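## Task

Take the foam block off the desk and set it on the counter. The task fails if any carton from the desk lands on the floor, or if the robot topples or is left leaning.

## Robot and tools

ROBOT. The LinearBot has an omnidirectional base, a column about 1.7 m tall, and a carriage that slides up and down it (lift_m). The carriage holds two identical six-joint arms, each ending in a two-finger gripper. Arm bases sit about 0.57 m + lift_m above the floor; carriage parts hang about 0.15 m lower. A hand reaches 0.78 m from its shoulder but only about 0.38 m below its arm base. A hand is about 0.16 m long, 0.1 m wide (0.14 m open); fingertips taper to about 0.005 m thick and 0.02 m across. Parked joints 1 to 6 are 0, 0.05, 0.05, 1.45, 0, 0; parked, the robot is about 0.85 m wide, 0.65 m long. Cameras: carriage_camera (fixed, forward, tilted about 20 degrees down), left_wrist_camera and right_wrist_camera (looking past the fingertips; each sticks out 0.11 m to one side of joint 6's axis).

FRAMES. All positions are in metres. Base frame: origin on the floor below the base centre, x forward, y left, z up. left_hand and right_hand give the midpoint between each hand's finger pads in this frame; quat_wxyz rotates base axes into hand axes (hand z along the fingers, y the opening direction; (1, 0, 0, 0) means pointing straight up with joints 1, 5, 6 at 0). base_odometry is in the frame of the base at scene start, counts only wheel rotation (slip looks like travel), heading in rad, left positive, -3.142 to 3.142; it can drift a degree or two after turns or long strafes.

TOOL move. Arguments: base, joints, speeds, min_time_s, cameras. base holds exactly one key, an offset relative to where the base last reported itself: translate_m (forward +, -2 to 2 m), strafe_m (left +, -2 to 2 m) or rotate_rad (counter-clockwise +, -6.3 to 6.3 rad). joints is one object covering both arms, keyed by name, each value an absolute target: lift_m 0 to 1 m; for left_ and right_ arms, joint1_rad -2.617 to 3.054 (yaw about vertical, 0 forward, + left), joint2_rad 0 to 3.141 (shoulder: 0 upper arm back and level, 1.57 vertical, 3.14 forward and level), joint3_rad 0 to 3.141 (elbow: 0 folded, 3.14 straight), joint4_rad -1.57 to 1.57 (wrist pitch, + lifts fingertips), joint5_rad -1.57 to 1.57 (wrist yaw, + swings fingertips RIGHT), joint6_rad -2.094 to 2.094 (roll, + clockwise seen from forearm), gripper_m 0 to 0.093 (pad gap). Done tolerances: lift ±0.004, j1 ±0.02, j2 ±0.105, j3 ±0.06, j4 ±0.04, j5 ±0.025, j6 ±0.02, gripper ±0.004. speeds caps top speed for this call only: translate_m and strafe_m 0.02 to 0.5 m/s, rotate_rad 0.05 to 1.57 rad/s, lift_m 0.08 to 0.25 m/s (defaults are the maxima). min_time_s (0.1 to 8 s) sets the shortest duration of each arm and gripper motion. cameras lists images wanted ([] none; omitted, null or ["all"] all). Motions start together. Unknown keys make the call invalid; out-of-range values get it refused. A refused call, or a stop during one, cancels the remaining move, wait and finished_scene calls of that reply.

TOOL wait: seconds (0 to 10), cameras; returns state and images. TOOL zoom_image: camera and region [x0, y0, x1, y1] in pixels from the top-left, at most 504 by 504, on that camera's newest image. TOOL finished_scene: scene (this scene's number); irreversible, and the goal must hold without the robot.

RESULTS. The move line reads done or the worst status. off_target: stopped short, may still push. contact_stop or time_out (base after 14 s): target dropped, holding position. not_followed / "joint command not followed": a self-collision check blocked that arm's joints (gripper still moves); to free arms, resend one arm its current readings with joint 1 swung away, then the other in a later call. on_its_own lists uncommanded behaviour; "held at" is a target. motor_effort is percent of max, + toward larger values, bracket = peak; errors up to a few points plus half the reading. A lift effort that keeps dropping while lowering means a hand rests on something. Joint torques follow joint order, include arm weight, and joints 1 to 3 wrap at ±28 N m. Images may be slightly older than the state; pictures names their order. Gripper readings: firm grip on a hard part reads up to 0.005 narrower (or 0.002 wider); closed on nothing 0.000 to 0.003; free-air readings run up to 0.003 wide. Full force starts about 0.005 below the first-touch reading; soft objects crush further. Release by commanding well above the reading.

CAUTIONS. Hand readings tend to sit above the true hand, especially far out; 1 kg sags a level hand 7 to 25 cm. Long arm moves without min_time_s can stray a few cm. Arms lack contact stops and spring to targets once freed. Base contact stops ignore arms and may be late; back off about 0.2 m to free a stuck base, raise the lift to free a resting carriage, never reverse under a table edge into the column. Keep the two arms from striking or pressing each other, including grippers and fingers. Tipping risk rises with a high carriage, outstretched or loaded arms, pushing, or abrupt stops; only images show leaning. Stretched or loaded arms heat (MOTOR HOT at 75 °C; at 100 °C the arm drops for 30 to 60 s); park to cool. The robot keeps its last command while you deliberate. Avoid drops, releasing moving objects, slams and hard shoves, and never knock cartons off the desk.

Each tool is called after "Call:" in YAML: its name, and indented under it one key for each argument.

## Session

Call:
move:
  joints: {"lift_m":1.0}
  cameras: ["carriage_camera"]

Scene clock: 3.33 s.
Joint torques (N m): left_arm=[0.66 4.26 5.97 -0.21 -0.09 -0.05] | right_arm=[-0.03 4.49 6.95 -0.29 0.01 -0.13]
move: done
base_odometry: x=+0.000 y=+0.000 heading=+0.000
base_status: not commanded
joint_positions: lift_m=+0.997 left_joint1_rad=-0.005 left_joint2_rad=+0.047 left_joint3_rad=+0.038 left_joint4_rad=+1.447 left_joint5_rad=-0.039 left_joint6_rad=-0.008 left_gripper_m=+0.09396 right_joint1_rad=+0.004 right_joint2_rad=+0.041 right_joint3_rad=+0.059 right_joint4_rad=+1.485 right_joint5_rad=-0.003 right_joint6_rad=+0.011 right_gripper_m=+0.09396
joint_status: all done
joint sent to its limit — lift_m, upper limit.
motor_effort: lift_m=+31(38) drive_wheels=-2(4)
left_hand: x=+0.2672 y=+0.3155 z=+1.9789 quat_wxyz=(+0.998, -0.020, +0.066, -0.006) (m; base frame)
right_hand: x=+0.2494 y=-0.3084 z=+1.9855 quat_wxyz=(+0.999, -0.001, +0.034, +0.008) (m; base frame)
pictures: carriage_camera
Images, in order (width x height): carriage_camera 504x504.

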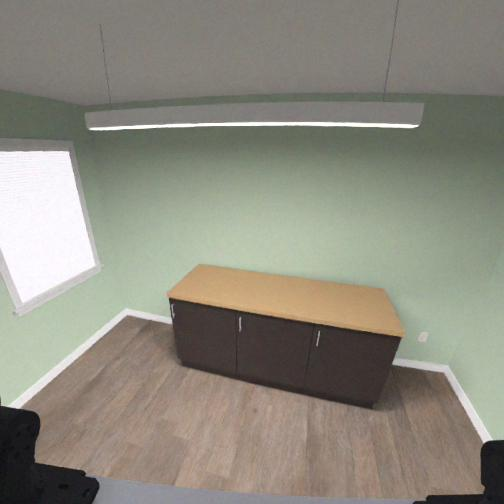

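Call:
move:
  base: {"rotate_rad": 2.87}
  cameras: ["carriage_camera"]

Scene clock: 11.80 s.
Joint torques (N m): left_arm=[0.51 4.25 6.02 -0.19 -0.08 -0.05] | right_arm=[-0.06 4.48 6.95 -0.29 0.02 -0.12]
move: done
base_odometry: x=+0.000 y=+0.000 heading=+2.869
base_status: done
joint_positions: lift_m=+0.997 left_joint1_rad=-0.005 left_joint2_rad=+0.047 left_joint3_rad=+0.038 left_joint4_rad=+1.445 left_joint5_rad=-0.039 left_joint6_rad=-0.008 left_gripper_m=+0.09398 right_joint1_rad=+0.004 right_joint2_rad=+0.041 right_joint3_rad=+0.059 right_joint4_rad=+1.485 right_joint5_rad=-0.003 right_joint6_rad=+0.011 right_gripper_m=+0.09398
joint_status: not commanded
motor_effort: lift_m=+31(31) drive_wheels=+6(19)
left_hand: x=+0.2676 y=+0.3155 z=+1.9788 quat_wxyz=(+0.998, -0.020, +0.067, -0.006) (m; base frame)
right_hand: x=+0.2495 y=-0.3084 z=+1.9855 quat_wxyz=(+0.999, -0.001, +0.034, +0.008) (m; base frame)
pictures: carriage_camera
Images, in order (width x height): carriage_camera 504x504.

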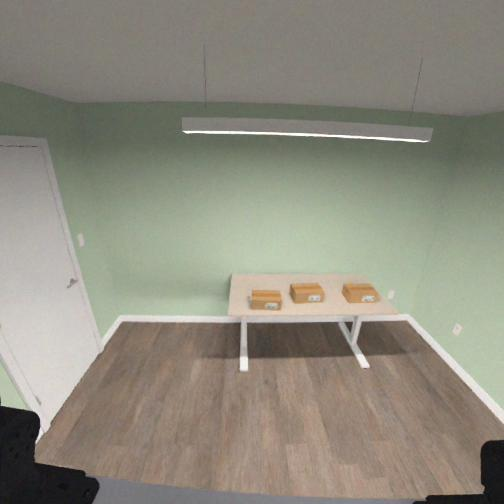

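Call:
move:
  base: {"translate_m": 0.95}
  cameras: ["carriage_camera"]

Call:
zoom_image:
  camera: "carriage_camera"
  region: [180, 300, 430, 480]

Scene clock: 20.00 s.
Joint torques (N m): left_arm=[0.62 4.16 6.01 -0.16 -0.09 -0.04] | right_arm=[-0.02 4.49 6.97 -0.28 0 -0.12]
move: done
base_odometry: x=-0.915 y=+0.254 heading=+2.871
base_status: done
joint_positions: lift_m=+0.997 left_joint1_rad=-0.005 left_joint2_rad=+0.047 left_joint3_rad=+0.038 left_joint4_rad=+1.444 left_joint5_rad=-0.039 left_joint6_rad=-0.008 left_gripper_m=+0.09398 right_joint1_rad=+0.004 right_joint2_rad=+0.041 right_joint3_rad=+0.059 right_joint4_rad=+1.485 right_joint5_rad=-0.003 right_joint6_rad=+0.011 right_gripper_m=+0.09398
joint_status: not commanded
motor_effort: lift_m=+31(31) drive_wheels=-12(22)
left_hand: x=+0.2678 y=+0.3155 z=+1.9788 quat_wxyz=(+0.998, -0.020, +0.068, -0.006) (m; base frame)
right_hand: x=+0.2495 y=-0.3084 z=+1.9855 quat_wxyz=(+0.999, -0.001, +0.034, +0.008) (m; base frame)
pictures: carriage_camera
Images, in order (width x height): carriage_camera 504x504.

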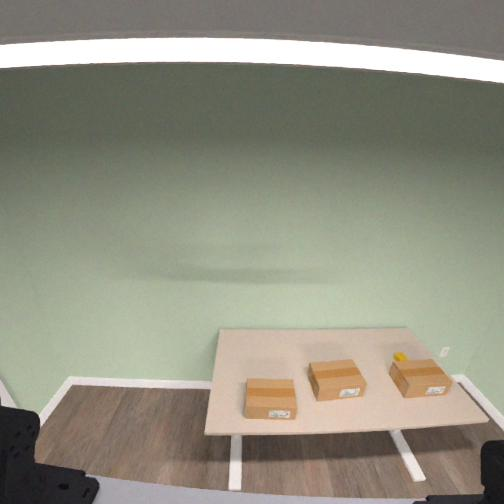

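Scaled by 2.016 from the camera's 504x504 image, which has a finer 720x720 frame.

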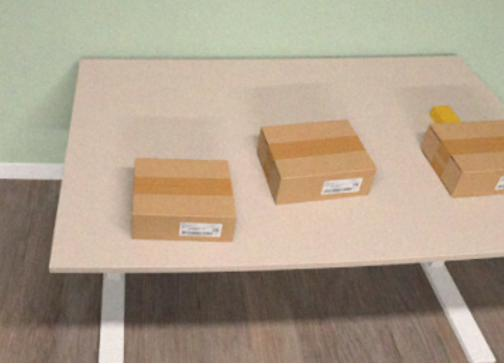

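Call:
move:
  base: {"strafe_m": -1.3}
  joints: {"lift_m":0.8}
  cameras: ["carriage_camera"]

Scene clock: 43.23 s.
Joint torques (N m): left_arm=[0.73 4.27 5.98 -0.17 -0.09 -0.05] | right_arm=[-0.02 4.49 7.01 -0.29 0 -0.12]
move: done
base_odometry: x=-0.568 y=+1.507 heading=+2.871
base_status: done
joint_positions: lift_m=+0.800 left_joint1_rad=-0.005 left_joint2_rad=+0.047 left_joint3_rad=+0.038 left_joint4_rad=+1.445 left_joint5_rad=-0.039 left_joint6_rad=-0.008 left_gripper_m=+0.09398 right_joint1_rad=+0.004 right_joint2_rad=+0.041 right_joint3_rad=+0.059 right_joint4_rad=+1.485 right_joint5_rad=-0.003 right_joint6_rad=+0.011 right_gripper_m=+0.09398
joint_status: all done
motor_effort: lift_m=+28(29) drive_wheels=-3(12)
left_hand: x=+0.2677 y=+0.3156 z=+1.7820 quat_wxyz=(+0.998, -0.020, +0.067, -0.006) (m; base frame)
right_hand: x=+0.2496 y=-0.3084 z=+1.7887 quat_wxyz=(+0.999, -0.001, +0.034, +0.008) (m; base frame)
pictures: carriage_camera
Images, in order (width x height): carriage_camera 504x504.

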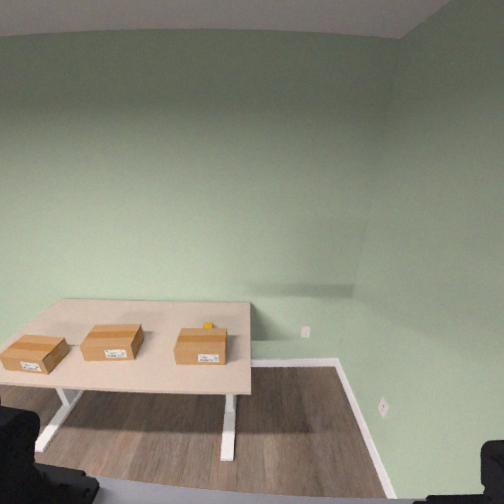

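Call:
move:
  base: {"strafe_m": 0.55}
  joints: {"lift_m":0.5,"right_joint1_rad":0.15,"right_joint2_rad":2.3311,"right_joint3_rad":1.6509,"right_joint4_rad":-0.8906,"right_joint5_rad":0,"right_joint6_rad":0.15}
  min_time_s: 2
  cameras: []

Call:
move:
  base: {"translate_m": 0.55}
  speeds: {"translate_m": 0.2}
  cameras: ["carriage_camera","right_wrist_camera"]

Scene clock: 64.87 s.
Joint torques (N m): left_arm=[0.47 4.23 6.02 -0.19 -0.09 -0.05] | right_arm=[0.17 -12.33 8.9 0.16 0.05 0.01]
move: done
base_odometry: x=-0.716 y=+0.977 heading=+2.871
base_status: done
joint_positions: lift_m=+0.500 left_joint1_rad=-0.006 left_joint2_rad=+0.047 left_joint3_rad=+0.038 left_joint4_rad=+1.445 left_joint5_rad=-0.039 left_joint6_rad=-0.008 left_gripper_m=+0.09398 right_joint1_rad=+0.147 right_joint2_rad=+2.330 right_joint3_rad=+1.628 right_joint4_rad=-0.872 right_joint5_rad=-0.003 right_joint6_rad=+0.137 right_gripper_m=+0.09398
joint_status: all done
motor_effort: lift_m=+28(28) drive_wheels=-5(16)
left_hand: x=+0.2677 y=+0.3155 z=+1.4820 quat_wxyz=(+0.998, -0.020, +0.067, -0.006) (m; base frame)
right_hand: x=+0.6549 y=-0.2461 z=+1.0013 quat_wxyz=(-0.002, -0.005, +1.000, +0.001) (m; base frame)
pictures: none
No camera images: "cameras" was empty.

Scene clock: 68.70 s.
Joint torques (N m): left_arm=[0.64 4.25 5.94 -0.21 -0.08 -0.05] | right_arm=[0.25 -12.26 8.88 0.2 0.06 0]
move: done
base_odometry: x=-1.246 y=+1.123 heading=+2.871
base_status: done
joint_positions: lift_m=+0.500 left_joint1_rad=-0.006 left_joint2_rad=+0.047 left_joint3_rad=+0.038 left_joint4_rad=+1.445 left_joint5_rad=-0.039 left_joint6_rad=-0.008 left_gripper_m=+0.09398 right_joint1_rad=+0.147 right_joint2_rad=+2.330 right_joint3_rad=+1.628 right_joint4_rad=-0.877 right_joint5_rad=-0.003 right_joint6_rad=+0.137 right_gripper_m=+0.09398
joint_status: not commanded
motor_effort: lift_m=+28(28) drive_wheels=-9(13)
left_hand: x=+0.2676 y=+0.3155 z=+1.4820 quat_wxyz=(+0.998, -0.020, +0.067, -0.006) (m; base frame)
right_hand: x=+0.6536 y=-0.2463 z=+1.0013 quat_wxyz=(-0.004, -0.005, +1.000, +0.001) (m; base frame)
pictures: carriage_camera, right_wrist_camera
Images, in order (width x height): carriage_camera 504x504, right_wrist_camera 504x504.

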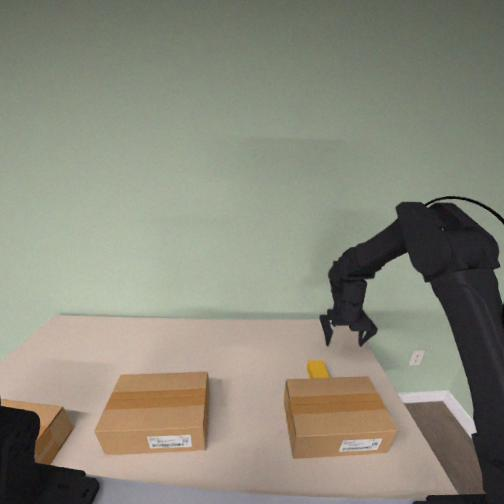

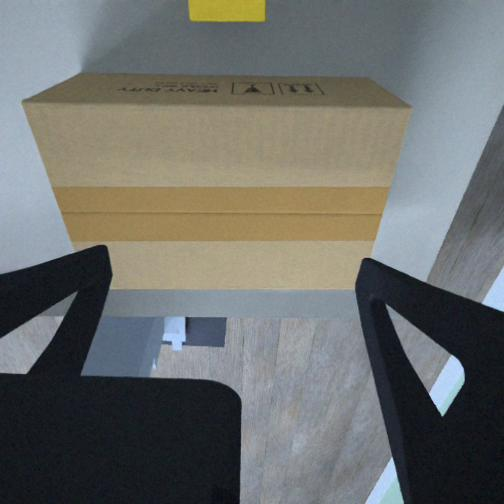

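Call:
move:
  base: {"translate_m": 0.085}
  speeds: {"translate_m": 0.1}
  joints: {"right_joint1_rad":0.18,"right_joint2_rad":2.3311,"right_joint3_rad":1.6509,"right_joint4_rad":-0.8906,"right_joint6_rad":0.18}
  cameras: ["right_wrist_camera"]

Scene clock: 79.83 s.
Joint torques (N m): left_arm=[0.64 4.29 6.08 -0.2 -0.11 -0.05] | right_arm=[0.02 -12.34 8.84 0.21 0.05 0.01]
move: done
base_odometry: x=-1.328 y=+1.146 heading=+2.872
base_status: done
joint_positions: lift_m=+0.500 left_joint1_rad=-0.006 left_joint2_rad=+0.047 left_joint3_rad=+0.038 left_joint4_rad=+1.446 left_joint5_rad=-0.039 left_joint6_rad=-0.008 left_gripper_m=+0.09398 right_joint1_rad=+0.179 right_joint2_rad=+2.330 right_joint3_rad=+1.628 right_joint4_rad=-0.880 right_joint5_rad=-0.003 right_joint6_rad=+0.167 right_gripper_m=+0.09398
joint_status: all done
motor_effort: lift_m=+28(28) drive_wheels=-7(12)
left_hand: x=+0.2673 y=+0.3155 z=+1.4820 quat_wxyz=(+0.998, -0.020, +0.067, -0.006) (m; base frame)
right_hand: x=+0.6507 y=-0.2328 z=+1.0013 quat_wxyz=(-0.006, -0.006, +1.000, +0.000) (m; base frame)
pictures: right_wrist_camera
Images, in order (width x height): right_wrist_camera 504x504.

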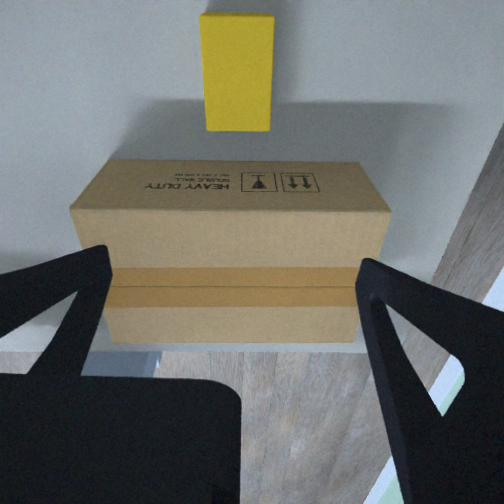

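Call:
move:
  base: {"translate_m": 0.018}
  speeds: {"translate_m": 0.1}
  joints: {"right_joint1_rad":0.196,"right_joint2_rad":2.6496,"right_joint3_rad":1.6592,"right_joint4_rad":-0.5804,"right_joint6_rad":0.196}
  min_time_s: 1.5
  cameras: []

Call:
move:
  joints: {"right_joint1_rad":0.196,"right_joint2_rad":2.956,"right_joint3_rad":1.8226,"right_joint4_rad":-0.4374,"right_joint6_rad":0.196}
  min_time_s: 2
  cameras: ["right_wrist_camera"]

Scene clock: 105.50 s.
Joint torques (N m): left_arm=[0.64 4.22 5.97 -0.21 -0.09 -0.05] | right_arm=[0.69 -12.4 7.46 0.51 0.07 0.01]
move: done
base_odometry: x=-1.345 y=+1.150 heading=+2.873
base_status: done
joint_positions: lift_m=+0.500 left_joint1_rad=-0.006 left_joint2_rad=+0.047 left_joint3_rad=+0.038 left_joint4_rad=+1.446 left_joint5_rad=-0.039 left_joint6_rad=-0.008 left_gripper_m=+0.09398 right_joint1_rad=+0.188 right_joint2_rad=+2.642 right_joint3_rad=+1.638 right_joint4_rad=-0.602 right_joint5_rad=-0.003 right_joint6_rad=+0.183 right_gripper_m=+0.09398
joint_status: all done
motor_effort: lift_m=+28(28) drive_wheels=+1(13)
left_hand: x=+0.2675 y=+0.3155 z=+1.4820 quat_wxyz=(+0.998, -0.020, +0.067, -0.006) (m; base frame)
right_hand: x=+0.6501 y=-0.2293 z=+0.8742 quat_wxyz=(-0.018, -0.002, +1.000, -0.002) (m; base frame)
pictures: none
No camera images: "cameras" was empty.

Scene clock: 107.80 s.
Joint torques (N m): left_arm=[0.64 4.23 6.02 -0.2 -0.1 -0.04] | right_arm=[0.7 -12.52 6.45 0.5 0.06 0.01]
move: done
base_odometry: x=-1.345 y=+1.150 heading=+2.873
base_status: not commanded
joint_positions: lift_m=+0.500 left_joint1_rad=-0.006 left_joint2_rad=+0.047 left_joint3_rad=+0.038 left_joint4_rad=+1.446 left_joint5_rad=-0.039 left_joint6_rad=-0.008 left_gripper_m=+0.09398 right_joint1_rad=+0.188 right_joint2_rad=+2.948 right_joint3_rad=+1.805 right_joint4_rad=-0.459 right_joint5_rad=-0.003 right_joint6_rad=+0.183 right_gripper_m=+0.09398
joint_status: all done
motor_effort: lift_m=+28(28) drive_wheels=+2(5)
left_hand: x=+0.2675 y=+0.3155 z=+1.4820 quat_wxyz=(+0.998, -0.020, +0.067, -0.006) (m; base frame)
right_hand: x=+0.6526 y=-0.2288 z=+0.7750 quat_wxyz=(-0.016, -0.002, +1.000, -0.001) (m; base frame)
pictures: right_wrist_camera
Images, in order (width x height): right_wrist_camera 504x504.

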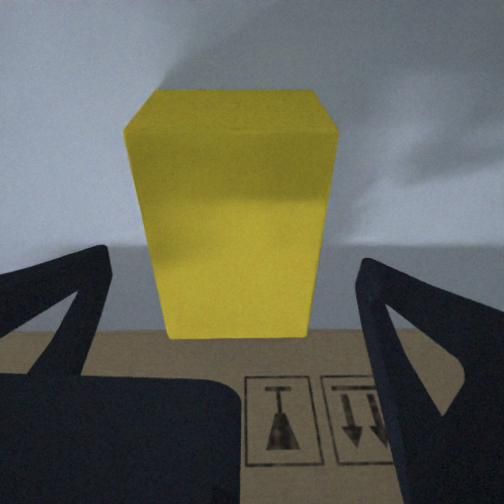

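Call:
move:
  joints: {"right_gripper_m":0.047}
  min_time_s: 1.5
  cameras: []

Call:
move:
  joints: {"lift_m":0.75}
  speeds: {"lift_m":0.2}
  cameras: ["carriage_camera","right_wrist_camera"]

Scene clock: 113.80 s.
Joint torques (N m): left_arm=[0.69 4.19 6.05 -0.21 -0.1 -0.05] | right_arm=[0.66 -12.59 6.48 0.53 0.05 0]
move: off_target
base_odometry: x=-1.345 y=+1.150 heading=+2.873
base_status: not commanded
joint_positions: lift_m=+0.500 left_joint1_rad=-0.006 left_joint2_rad=+0.047 left_joint3_rad=+0.038 left_joint4_rad=+1.446 left_joint5_rad=-0.039 left_joint6_rad=-0.008 left_gripper_m=+0.09398 right_joint1_rad=+0.188 right_joint2_rad=+2.948 right_joint3_rad=+1.805 right_joint4_rad=-0.458 right_joint5_rad=-0.003 right_joint6_rad=+0.183 right_gripper_m=+0.05453
joint_status: right_gripper_m off_target (ended at +0.05456, target +0.04700)
motor_effort: lift_m=+28(28) drive_wheels=+1(4)
left_hand: x=+0.2675 y=+0.3155 z=+1.4820 quat_wxyz=(+0.998, -0.020, +0.067, -0.006) (m; base frame)
right_hand: x=+0.6528 y=-0.2288 z=+0.7750 quat_wxyz=(-0.015, -0.002, +1.000, -0.001) (m; base frame)
pictures: none
No camera images: "cameras" was empty.

Scene clock: 115.53 s.
Joint torques (N m): left_arm=[0.65 4.16 6.04 -0.21 -0.1 -0.04] | right_arm=[0.7 -14.08 5.72 0.41 0.06 0]
move: done
base_odometry: x=-1.345 y=+1.150 heading=+2.873
base_status: not commanded
joint_positions: lift_m=+0.750 left_joint1_rad=-0.006 left_joint2_rad=+0.047 left_joint3_rad=+0.038 left_joint4_rad=+1.446 left_joint5_rad=-0.039 left_joint6_rad=-0.008 left_gripper_m=+0.09398 right_joint1_rad=+0.188 right_joint2_rad=+2.964 right_joint3_rad=+1.811 right_joint4_rad=-0.451 right_joint5_rad=-0.003 right_joint6_rad=+0.184 right_gripper_m=+0.05448
joint_status: all done
motor_effort: lift_m=+31(37) drive_wheels=+3(8)
left_hand: x=+0.2675 y=+0.3155 z=+1.7317 quat_wxyz=(+0.998, -0.020, +0.067, -0.006) (m; base frame)
right_hand: x=+0.6512 y=-0.2291 z=+1.0192 quat_wxyz=(-0.016, -0.002, +1.000, -0.002) (m; base frame)
pictures: carriage_camera, right_wrist_camera
Images, in order (width x height): carriage_camera 504x504, right_wrist_camera 504x504.

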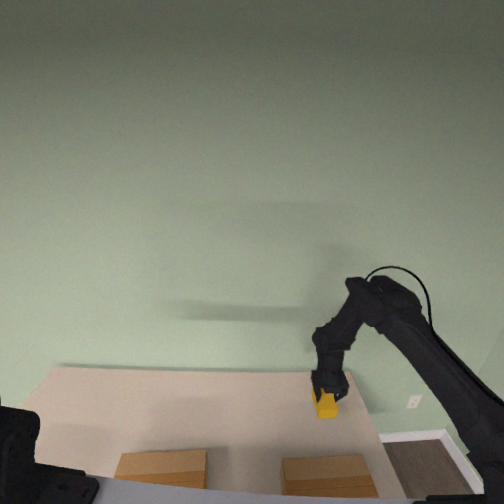

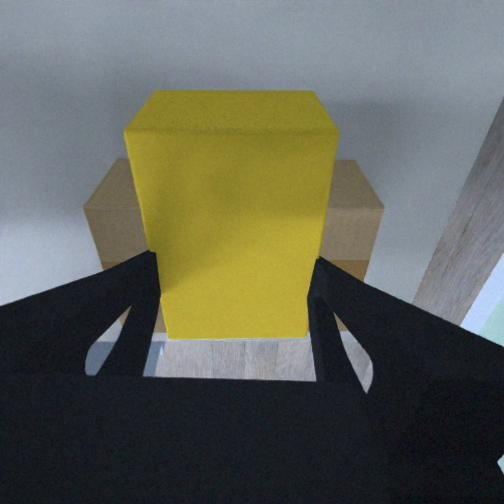

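Call:
move:
  base: {"translate_m": -0.45}
  joints: {"right_joint1_rad":0,"right_joint2_rad":1.9,"right_joint3_rad":1.2,"right_joint4_rad":-0.87,"right_joint6_rad":0}
  min_time_s: 2
  cameras: []

Call:
move:
  base: {"rotate_rad": -3.143}
  cameras: []

Call:
move:
  base: {"translate_m": 1.7}
  cameras: ["carriage_camera","right_wrist_camera"]

Scene clock: 135.10 s.
Joint torques (N m): left_arm=[0.62 4.22 6.01 -0.2 -0.09 -0.05] | right_arm=[-0.75 -12.08 6.16 0.2 0.04 -0.24]
move: done
base_odometry: x=-0.912 y=+1.030 heading=+2.873
base_status: done
joint_positions: lift_m=+0.750 left_joint1_rad=-0.006 left_joint2_rad=+0.047 left_joint3_rad=+0.038 left_joint4_rad=+1.446 left_joint5_rad=-0.039 left_joint6_rad=-0.008 left_gripper_m=+0.09398 right_joint1_rad=+0.008 right_joint2_rad=+1.930 right_joint3_rad=+1.203 right_joint4_rad=-0.857 right_joint5_rad=-0.003 right_joint6_rad=+0.013 right_gripper_m=+0.05448
joint_status: all done
motor_effort: lift_m=+31(31) drive_wheels=-2(16)
left_hand: x=+0.2675 y=+0.3156 z=+1.7317 quat_wxyz=(+0.998, -0.020, +0.067, -0.006) (m; base frame)
right_hand: x=+0.5654 y=-0.3059 z=+1.3012 quat_wxyz=(-0.006, +0.003, +1.000, +0.001) (m; base frame)
pictures: none
No camera images: "cameras" was empty.

Scene clock: 139.37 s.
Joint torques (N m): left_arm=[0.69 4.23 6 -0.18 -0.08 -0.05] | right_arm=[0.55 -12.03 6.12 0.2 0.04 -0.24]
move: done
base_odometry: x=-0.912 y=+1.031 heading=-0.270
base_status: done
joint_positions: lift_m=+0.750 left_joint1_rad=-0.006 left_joint2_rad=+0.047 left_joint3_rad=+0.038 left_joint4_rad=+1.443 left_joint5_rad=-0.040 left_joint6_rad=-0.008 left_gripper_m=+0.09400 right_joint1_rad=-0.007 right_joint2_rad=+1.930 right_joint3_rad=+1.203 right_joint4_rad=-0.858 right_joint5_rad=-0.002 right_joint6_rad=+0.012 right_gripper_m=+0.05448
joint_status: not commanded
motor_effort: lift_m=+31(31) drive_wheels=+6(19)
left_hand: x=+0.2680 y=+0.3156 z=+1.7317 quat_wxyz=(+0.997, -0.020, +0.068, -0.006) (m; base frame)
right_hand: x=+0.5651 y=-0.3109 z=+1.3013 quat_wxyz=(-0.007, +0.010, +1.000, +0.001) (m; base frame)
pictures: none
No camera images: "cameras" was empty.

Scene clock: 145.20 s.
Joint torques (N m): left_arm=[0.62 4.27 6.02 -0.18 -0.08 -0.04] | right_arm=[0.59 -12.04 6.09 0.23 0.04 -0.24]
move: done
base_odometry: x=+0.726 y=+0.574 heading=-0.271
base_status: done
joint_positions: lift_m=+0.750 left_joint1_rad=-0.006 left_joint2_rad=+0.047 left_joint3_rad=+0.038 left_joint4_rad=+1.445 left_joint5_rad=-0.040 left_joint6_rad=-0.008 left_gripper_m=+0.09400 right_joint1_rad=-0.007 right_joint2_rad=+1.930 right_joint3_rad=+1.203 right_joint4_rad=-0.861 right_joint5_rad=-0.002 right_joint6_rad=+0.012 right_gripper_m=+0.05448
joint_status: not commanded
motor_effort: lift_m=+31(31) drive_wheels=-10(23)
left_hand: x=+0.2677 y=+0.3156 z=+1.7317 quat_wxyz=(+0.998, -0.020, +0.067, -0.006) (m; base frame)
right_hand: x=+0.5645 y=-0.3109 z=+1.3013 quat_wxyz=(-0.008, +0.010, +1.000, +0.001) (m; base frame)
pictures: carriage_camera, right_wrist_camera
Images, in order (width x height): carriage_camera 504x504, right_wrist_camera 504x504.

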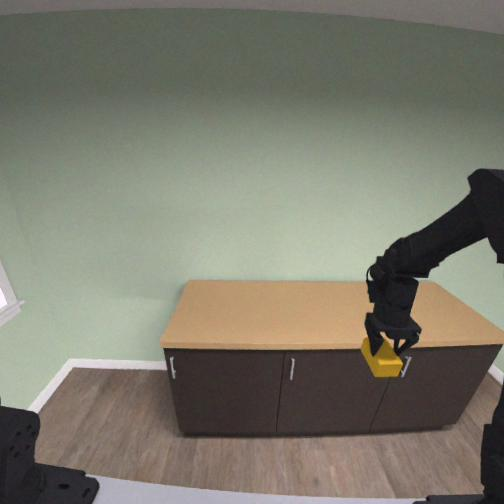

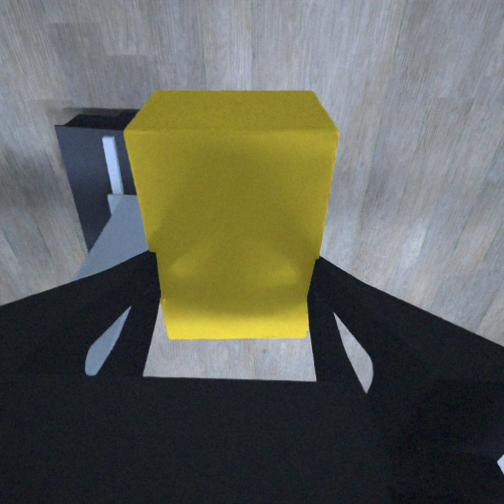

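Call:
move:
  base: {"translate_m": 0.52}
  speeds: {"translate_m": 0.25}
  joints: {"right_joint1_rad":0,"right_joint2_rad":2.956,"right_joint3_rad":1.8226,"right_joint4_rad":-0.4374,"right_joint6_rad":0}
  min_time_s: 2.2
  cameras: ["carriage_camera","right_wrist_camera"]

Call:
move:
  joints: {"lift_m":0.7}
  speeds: {"lift_m":0.12}
  cameras: ["carriage_camera","right_wrist_camera"]

Scene clock: 157.87 s.
Joint torques (N m): left_arm=[0.65 4.18 6.02 -0.17 -0.08 -0.04] | right_arm=[0.57 -12.82 6.22 0.47 0.05 -0.24]
move: done
base_odometry: x=+1.227 y=+0.434 heading=-0.272
base_status: done
joint_positions: lift_m=+0.750 left_joint1_rad=-0.006 left_joint2_rad=+0.047 left_joint3_rad=+0.038 left_joint4_rad=+1.446 left_joint5_rad=-0.040 left_joint6_rad=-0.008 left_gripper_m=+0.09400 right_joint1_rad=-0.007 right_joint2_rad=+2.950 right_joint3_rad=+1.807 right_joint4_rad=-0.451 right_joint5_rad=-0.002 right_joint6_rad=+0.012 right_gripper_m=+0.05448
joint_status: all done
motor_effort: lift_m=+31(31) drive_wheels=-10(18)
left_hand: x=+0.2674 y=+0.3156 z=+1.7318 quat_wxyz=(+0.998, -0.020, +0.067, -0.006) (m; base frame)
right_hand: x=+0.6626 y=-0.3116 z=+1.0245 quat_wxyz=(-0.012, +0.010, +1.000, +0.001) (m; base frame)
pictures: carriage_camera, right_wrist_camera
Images, in order (width x height): carriage_camera 504x504, right_wrist_camera 504x504.

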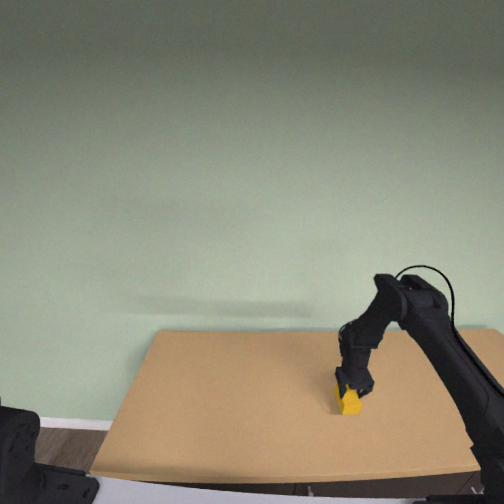

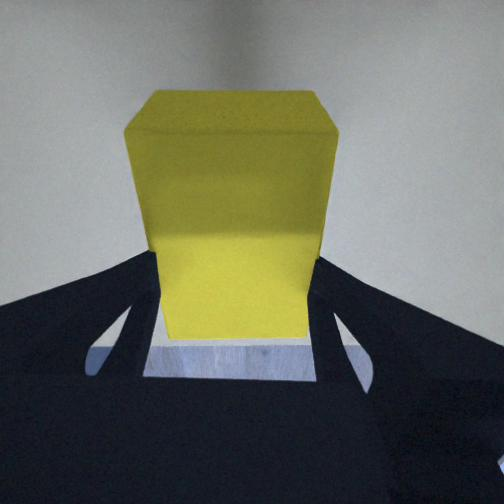

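Scene clock: 158.70 s.
Joint torques (N m): left_arm=[0.61 4.21 5.98 -0.21 -0.09 -0.05] | right_arm=[0.54 -13.68 5.76 0.44 0.04 -0.25]
move: done
base_odometry: x=+1.227 y=+0.434 heading=-0.272
base_status: not commanded
joint_positions: lift_m=+0.700 left_joint1_rad=-0.006 left_joint2_rad=+0.047 left_joint3_rad=+0.038 left_joint4_rad=+1.446 left_joint5_rad=-0.040 left_joint6_rad=-0.008 left_gripper_m=+0.09400 right_joint1_rad=-0.007 right_joint2_rad=+2.959 right_joint3_rad=+1.812 right_joint4_rad=-0.449 right_joint5_rad=-0.002 right_joint6_rad=+0.012 right_gripper_m=+0.05448
joint_status: all done
motor_effort: lift_m=+28(28) drive_wheels=-10(11)
left_hand: x=+0.2674 y=+0.3156 z=+1.6821 quat_wxyz=(+0.998, -0.020, +0.067, -0.006) (m; base frame)
right_hand: x=+0.6616 y=-0.3116 z=+0.9718 quat_wxyz=(-0.012, +0.010, +1.000, +0.001) (m; base frame)
pictures: carriage_camera, right_wrist_camera
Images, in order (width x height): carriage_camera 504x504, right_wrist_camera 504x504.

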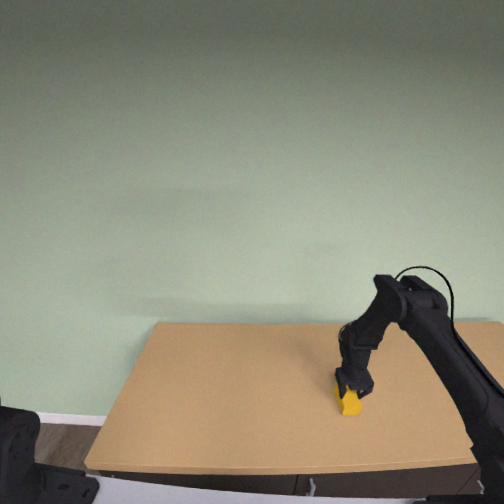

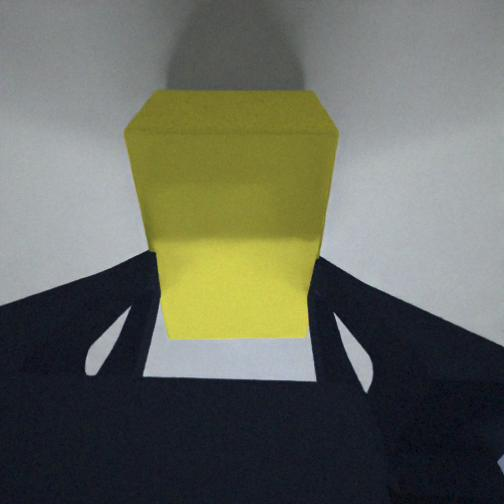

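Call:
move:
  joints: {"lift_m":0.688}
  speeds: {"lift_m":0.08}
  cameras: ["right_wrist_camera"]

Scene clock: 161.57 s.
Joint torques (N m): left_arm=[0.65 4.22 5.9 -0.21 -0.08 -0.05] | right_arm=[0.58 -12.96 5.26 0.59 -0.01 -0.23]
move: done
base_odometry: x=+1.227 y=+0.434 heading=-0.272
base_status: not commanded
joint_positions: lift_m=+0.688 left_joint1_rad=-0.006 left_joint2_rad=+0.047 left_joint3_rad=+0.038 left_joint4_rad=+1.446 left_joint5_rad=-0.040 left_joint6_rad=-0.008 left_gripper_m=+0.09400 right_joint1_rad=-0.007 right_joint2_rad=+2.951 right_joint3_rad=+1.817 right_joint4_rad=-0.464 right_joint5_rad=+0.002 right_joint6_rad=+0.012 right_gripper_m=+0.05448
joint_status: all done
motor_effort: lift_m=+26(26) drive_wheels=+7(11)
left_hand: x=+0.2674 y=+0.3156 z=+1.6702 quat_wxyz=(+0.998, -0.020, +0.067, -0.006) (m; base frame)
right_hand: x=+0.6630 y=-0.3124 z=+0.9638 quat_wxyz=(-0.014, +0.010, +1.000, -0.001) (m; base frame)
pictures: right_wrist_camera
Images, in order (width x height): right_wrist_camera 504x504.

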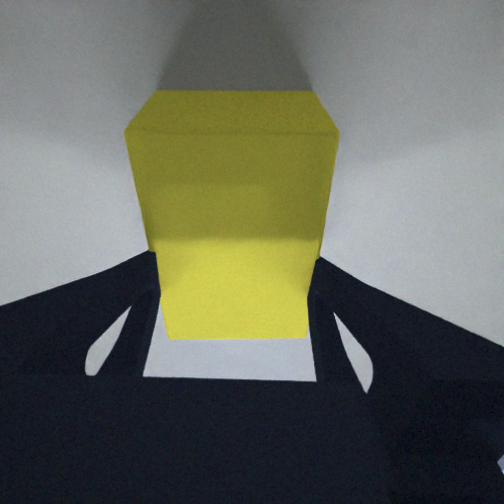

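Contact (z fell less than the lift, effort dropped). Release.

Call:
move:
  joints: {"right_gripper_m":0.09}
  min_time_s: 1.2
  cameras: []

Call:
move:
  joints: {"lift_m":0.85}
  speeds: {"lift_m":0.2}
  cameras: ["carriage_camera","right_wrist_camera"]

Scene clock: 166.43 s.
Joint torques (N m): left_arm=[0.64 4.19 5.98 -0.19 -0.08 -0.05] | right_arm=[0.55 -13.11 5.29 0.54 0.01 -0.24]
move: done
base_odometry: x=+1.227 y=+0.434 heading=-0.272
base_status: not commanded
joint_positions: lift_m=+0.688 left_joint1_rad=-0.006 left_joint2_rad=+0.047 left_joint3_rad=+0.038 left_joint4_rad=+1.446 left_joint5_rad=-0.040 left_joint6_rad=-0.008 left_gripper_m=+0.09400 right_joint1_rad=-0.007 right_joint2_rad=+2.952 right_joint3_rad=+1.817 right_joint4_rad=-0.458 right_joint5_rad=+0.002 right_joint6_rad=+0.012 right_gripper_m=+0.08994
joint_status: all done
motor_effort: lift_m=+26(26) drive_wheels=+5(8)
left_hand: x=+0.2674 y=+0.3156 z=+1.6702 quat_wxyz=(+0.998, -0.020, +0.067, -0.006) (m; base frame)
right_hand: x=+0.6642 y=-0.3124 z=+0.9633 quat_wxyz=(-0.011, +0.010, +1.000, -0.001) (m; base frame)
pictures: none
No camera images: "cameras" was empty.

Scene clock: 167.73 s.
Joint torques (N m): left_arm=[0.61 4.22 5.96 -0.21 -0.08 -0.04] | right_arm=[0.55 -14.11 5.16 0.44 -0.01 -0.25]
move: done
base_odometry: x=+1.227 y=+0.434 heading=-0.272
base_status: not commanded
joint_positions: lift_m=+0.850 left_joint1_rad=-0.006 left_joint2_rad=+0.047 left_joint3_rad=+0.038 left_joint4_rad=+1.446 left_joint5_rad=-0.040 left_joint6_rad=-0.008 left_gripper_m=+0.09400 right_joint1_rad=-0.007 right_joint2_rad=+2.963 right_joint3_rad=+1.817 right_joint4_rad=-0.450 right_joint5_rad=+0.002 right_joint6_rad=+0.012 right_gripper_m=+0.08994
joint_status: all done
motor_effort: lift_m=+31(38) drive_wheels=+5(11)
left_hand: x=+0.2674 y=+0.3156 z=+1.8317 quat_wxyz=(+0.998, -0.020, +0.067, -0.006) (m; base frame)
right_hand: x=+0.6622 y=-0.3124 z=+1.1205 quat_wxyz=(-0.012, +0.010, +1.000, -0.001) (m; base frame)
pictures: carriage_camera, right_wrist_camera
Images, in order (width x height): carriage_camera 504x504, right_wrist_camera 504x504.

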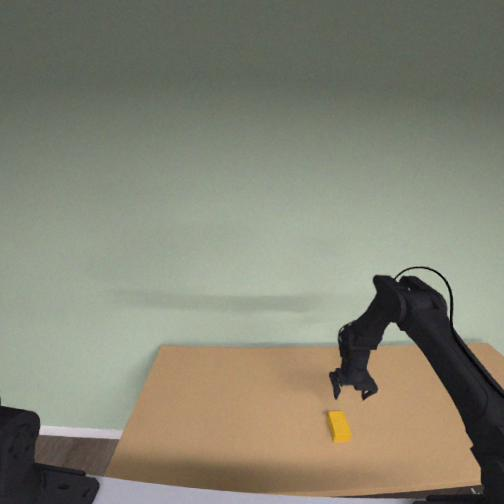

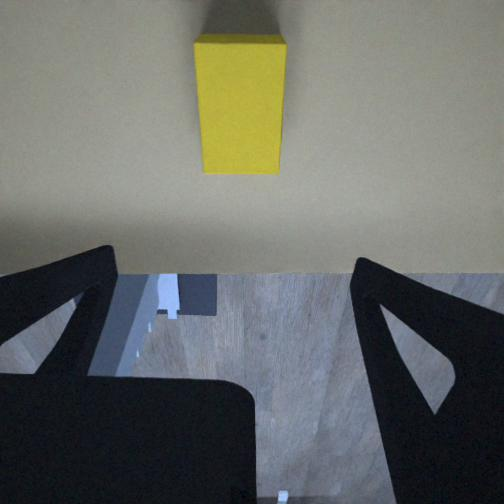

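Call:
finished_scene:
  scene: 2

The scene is finished: the task was done.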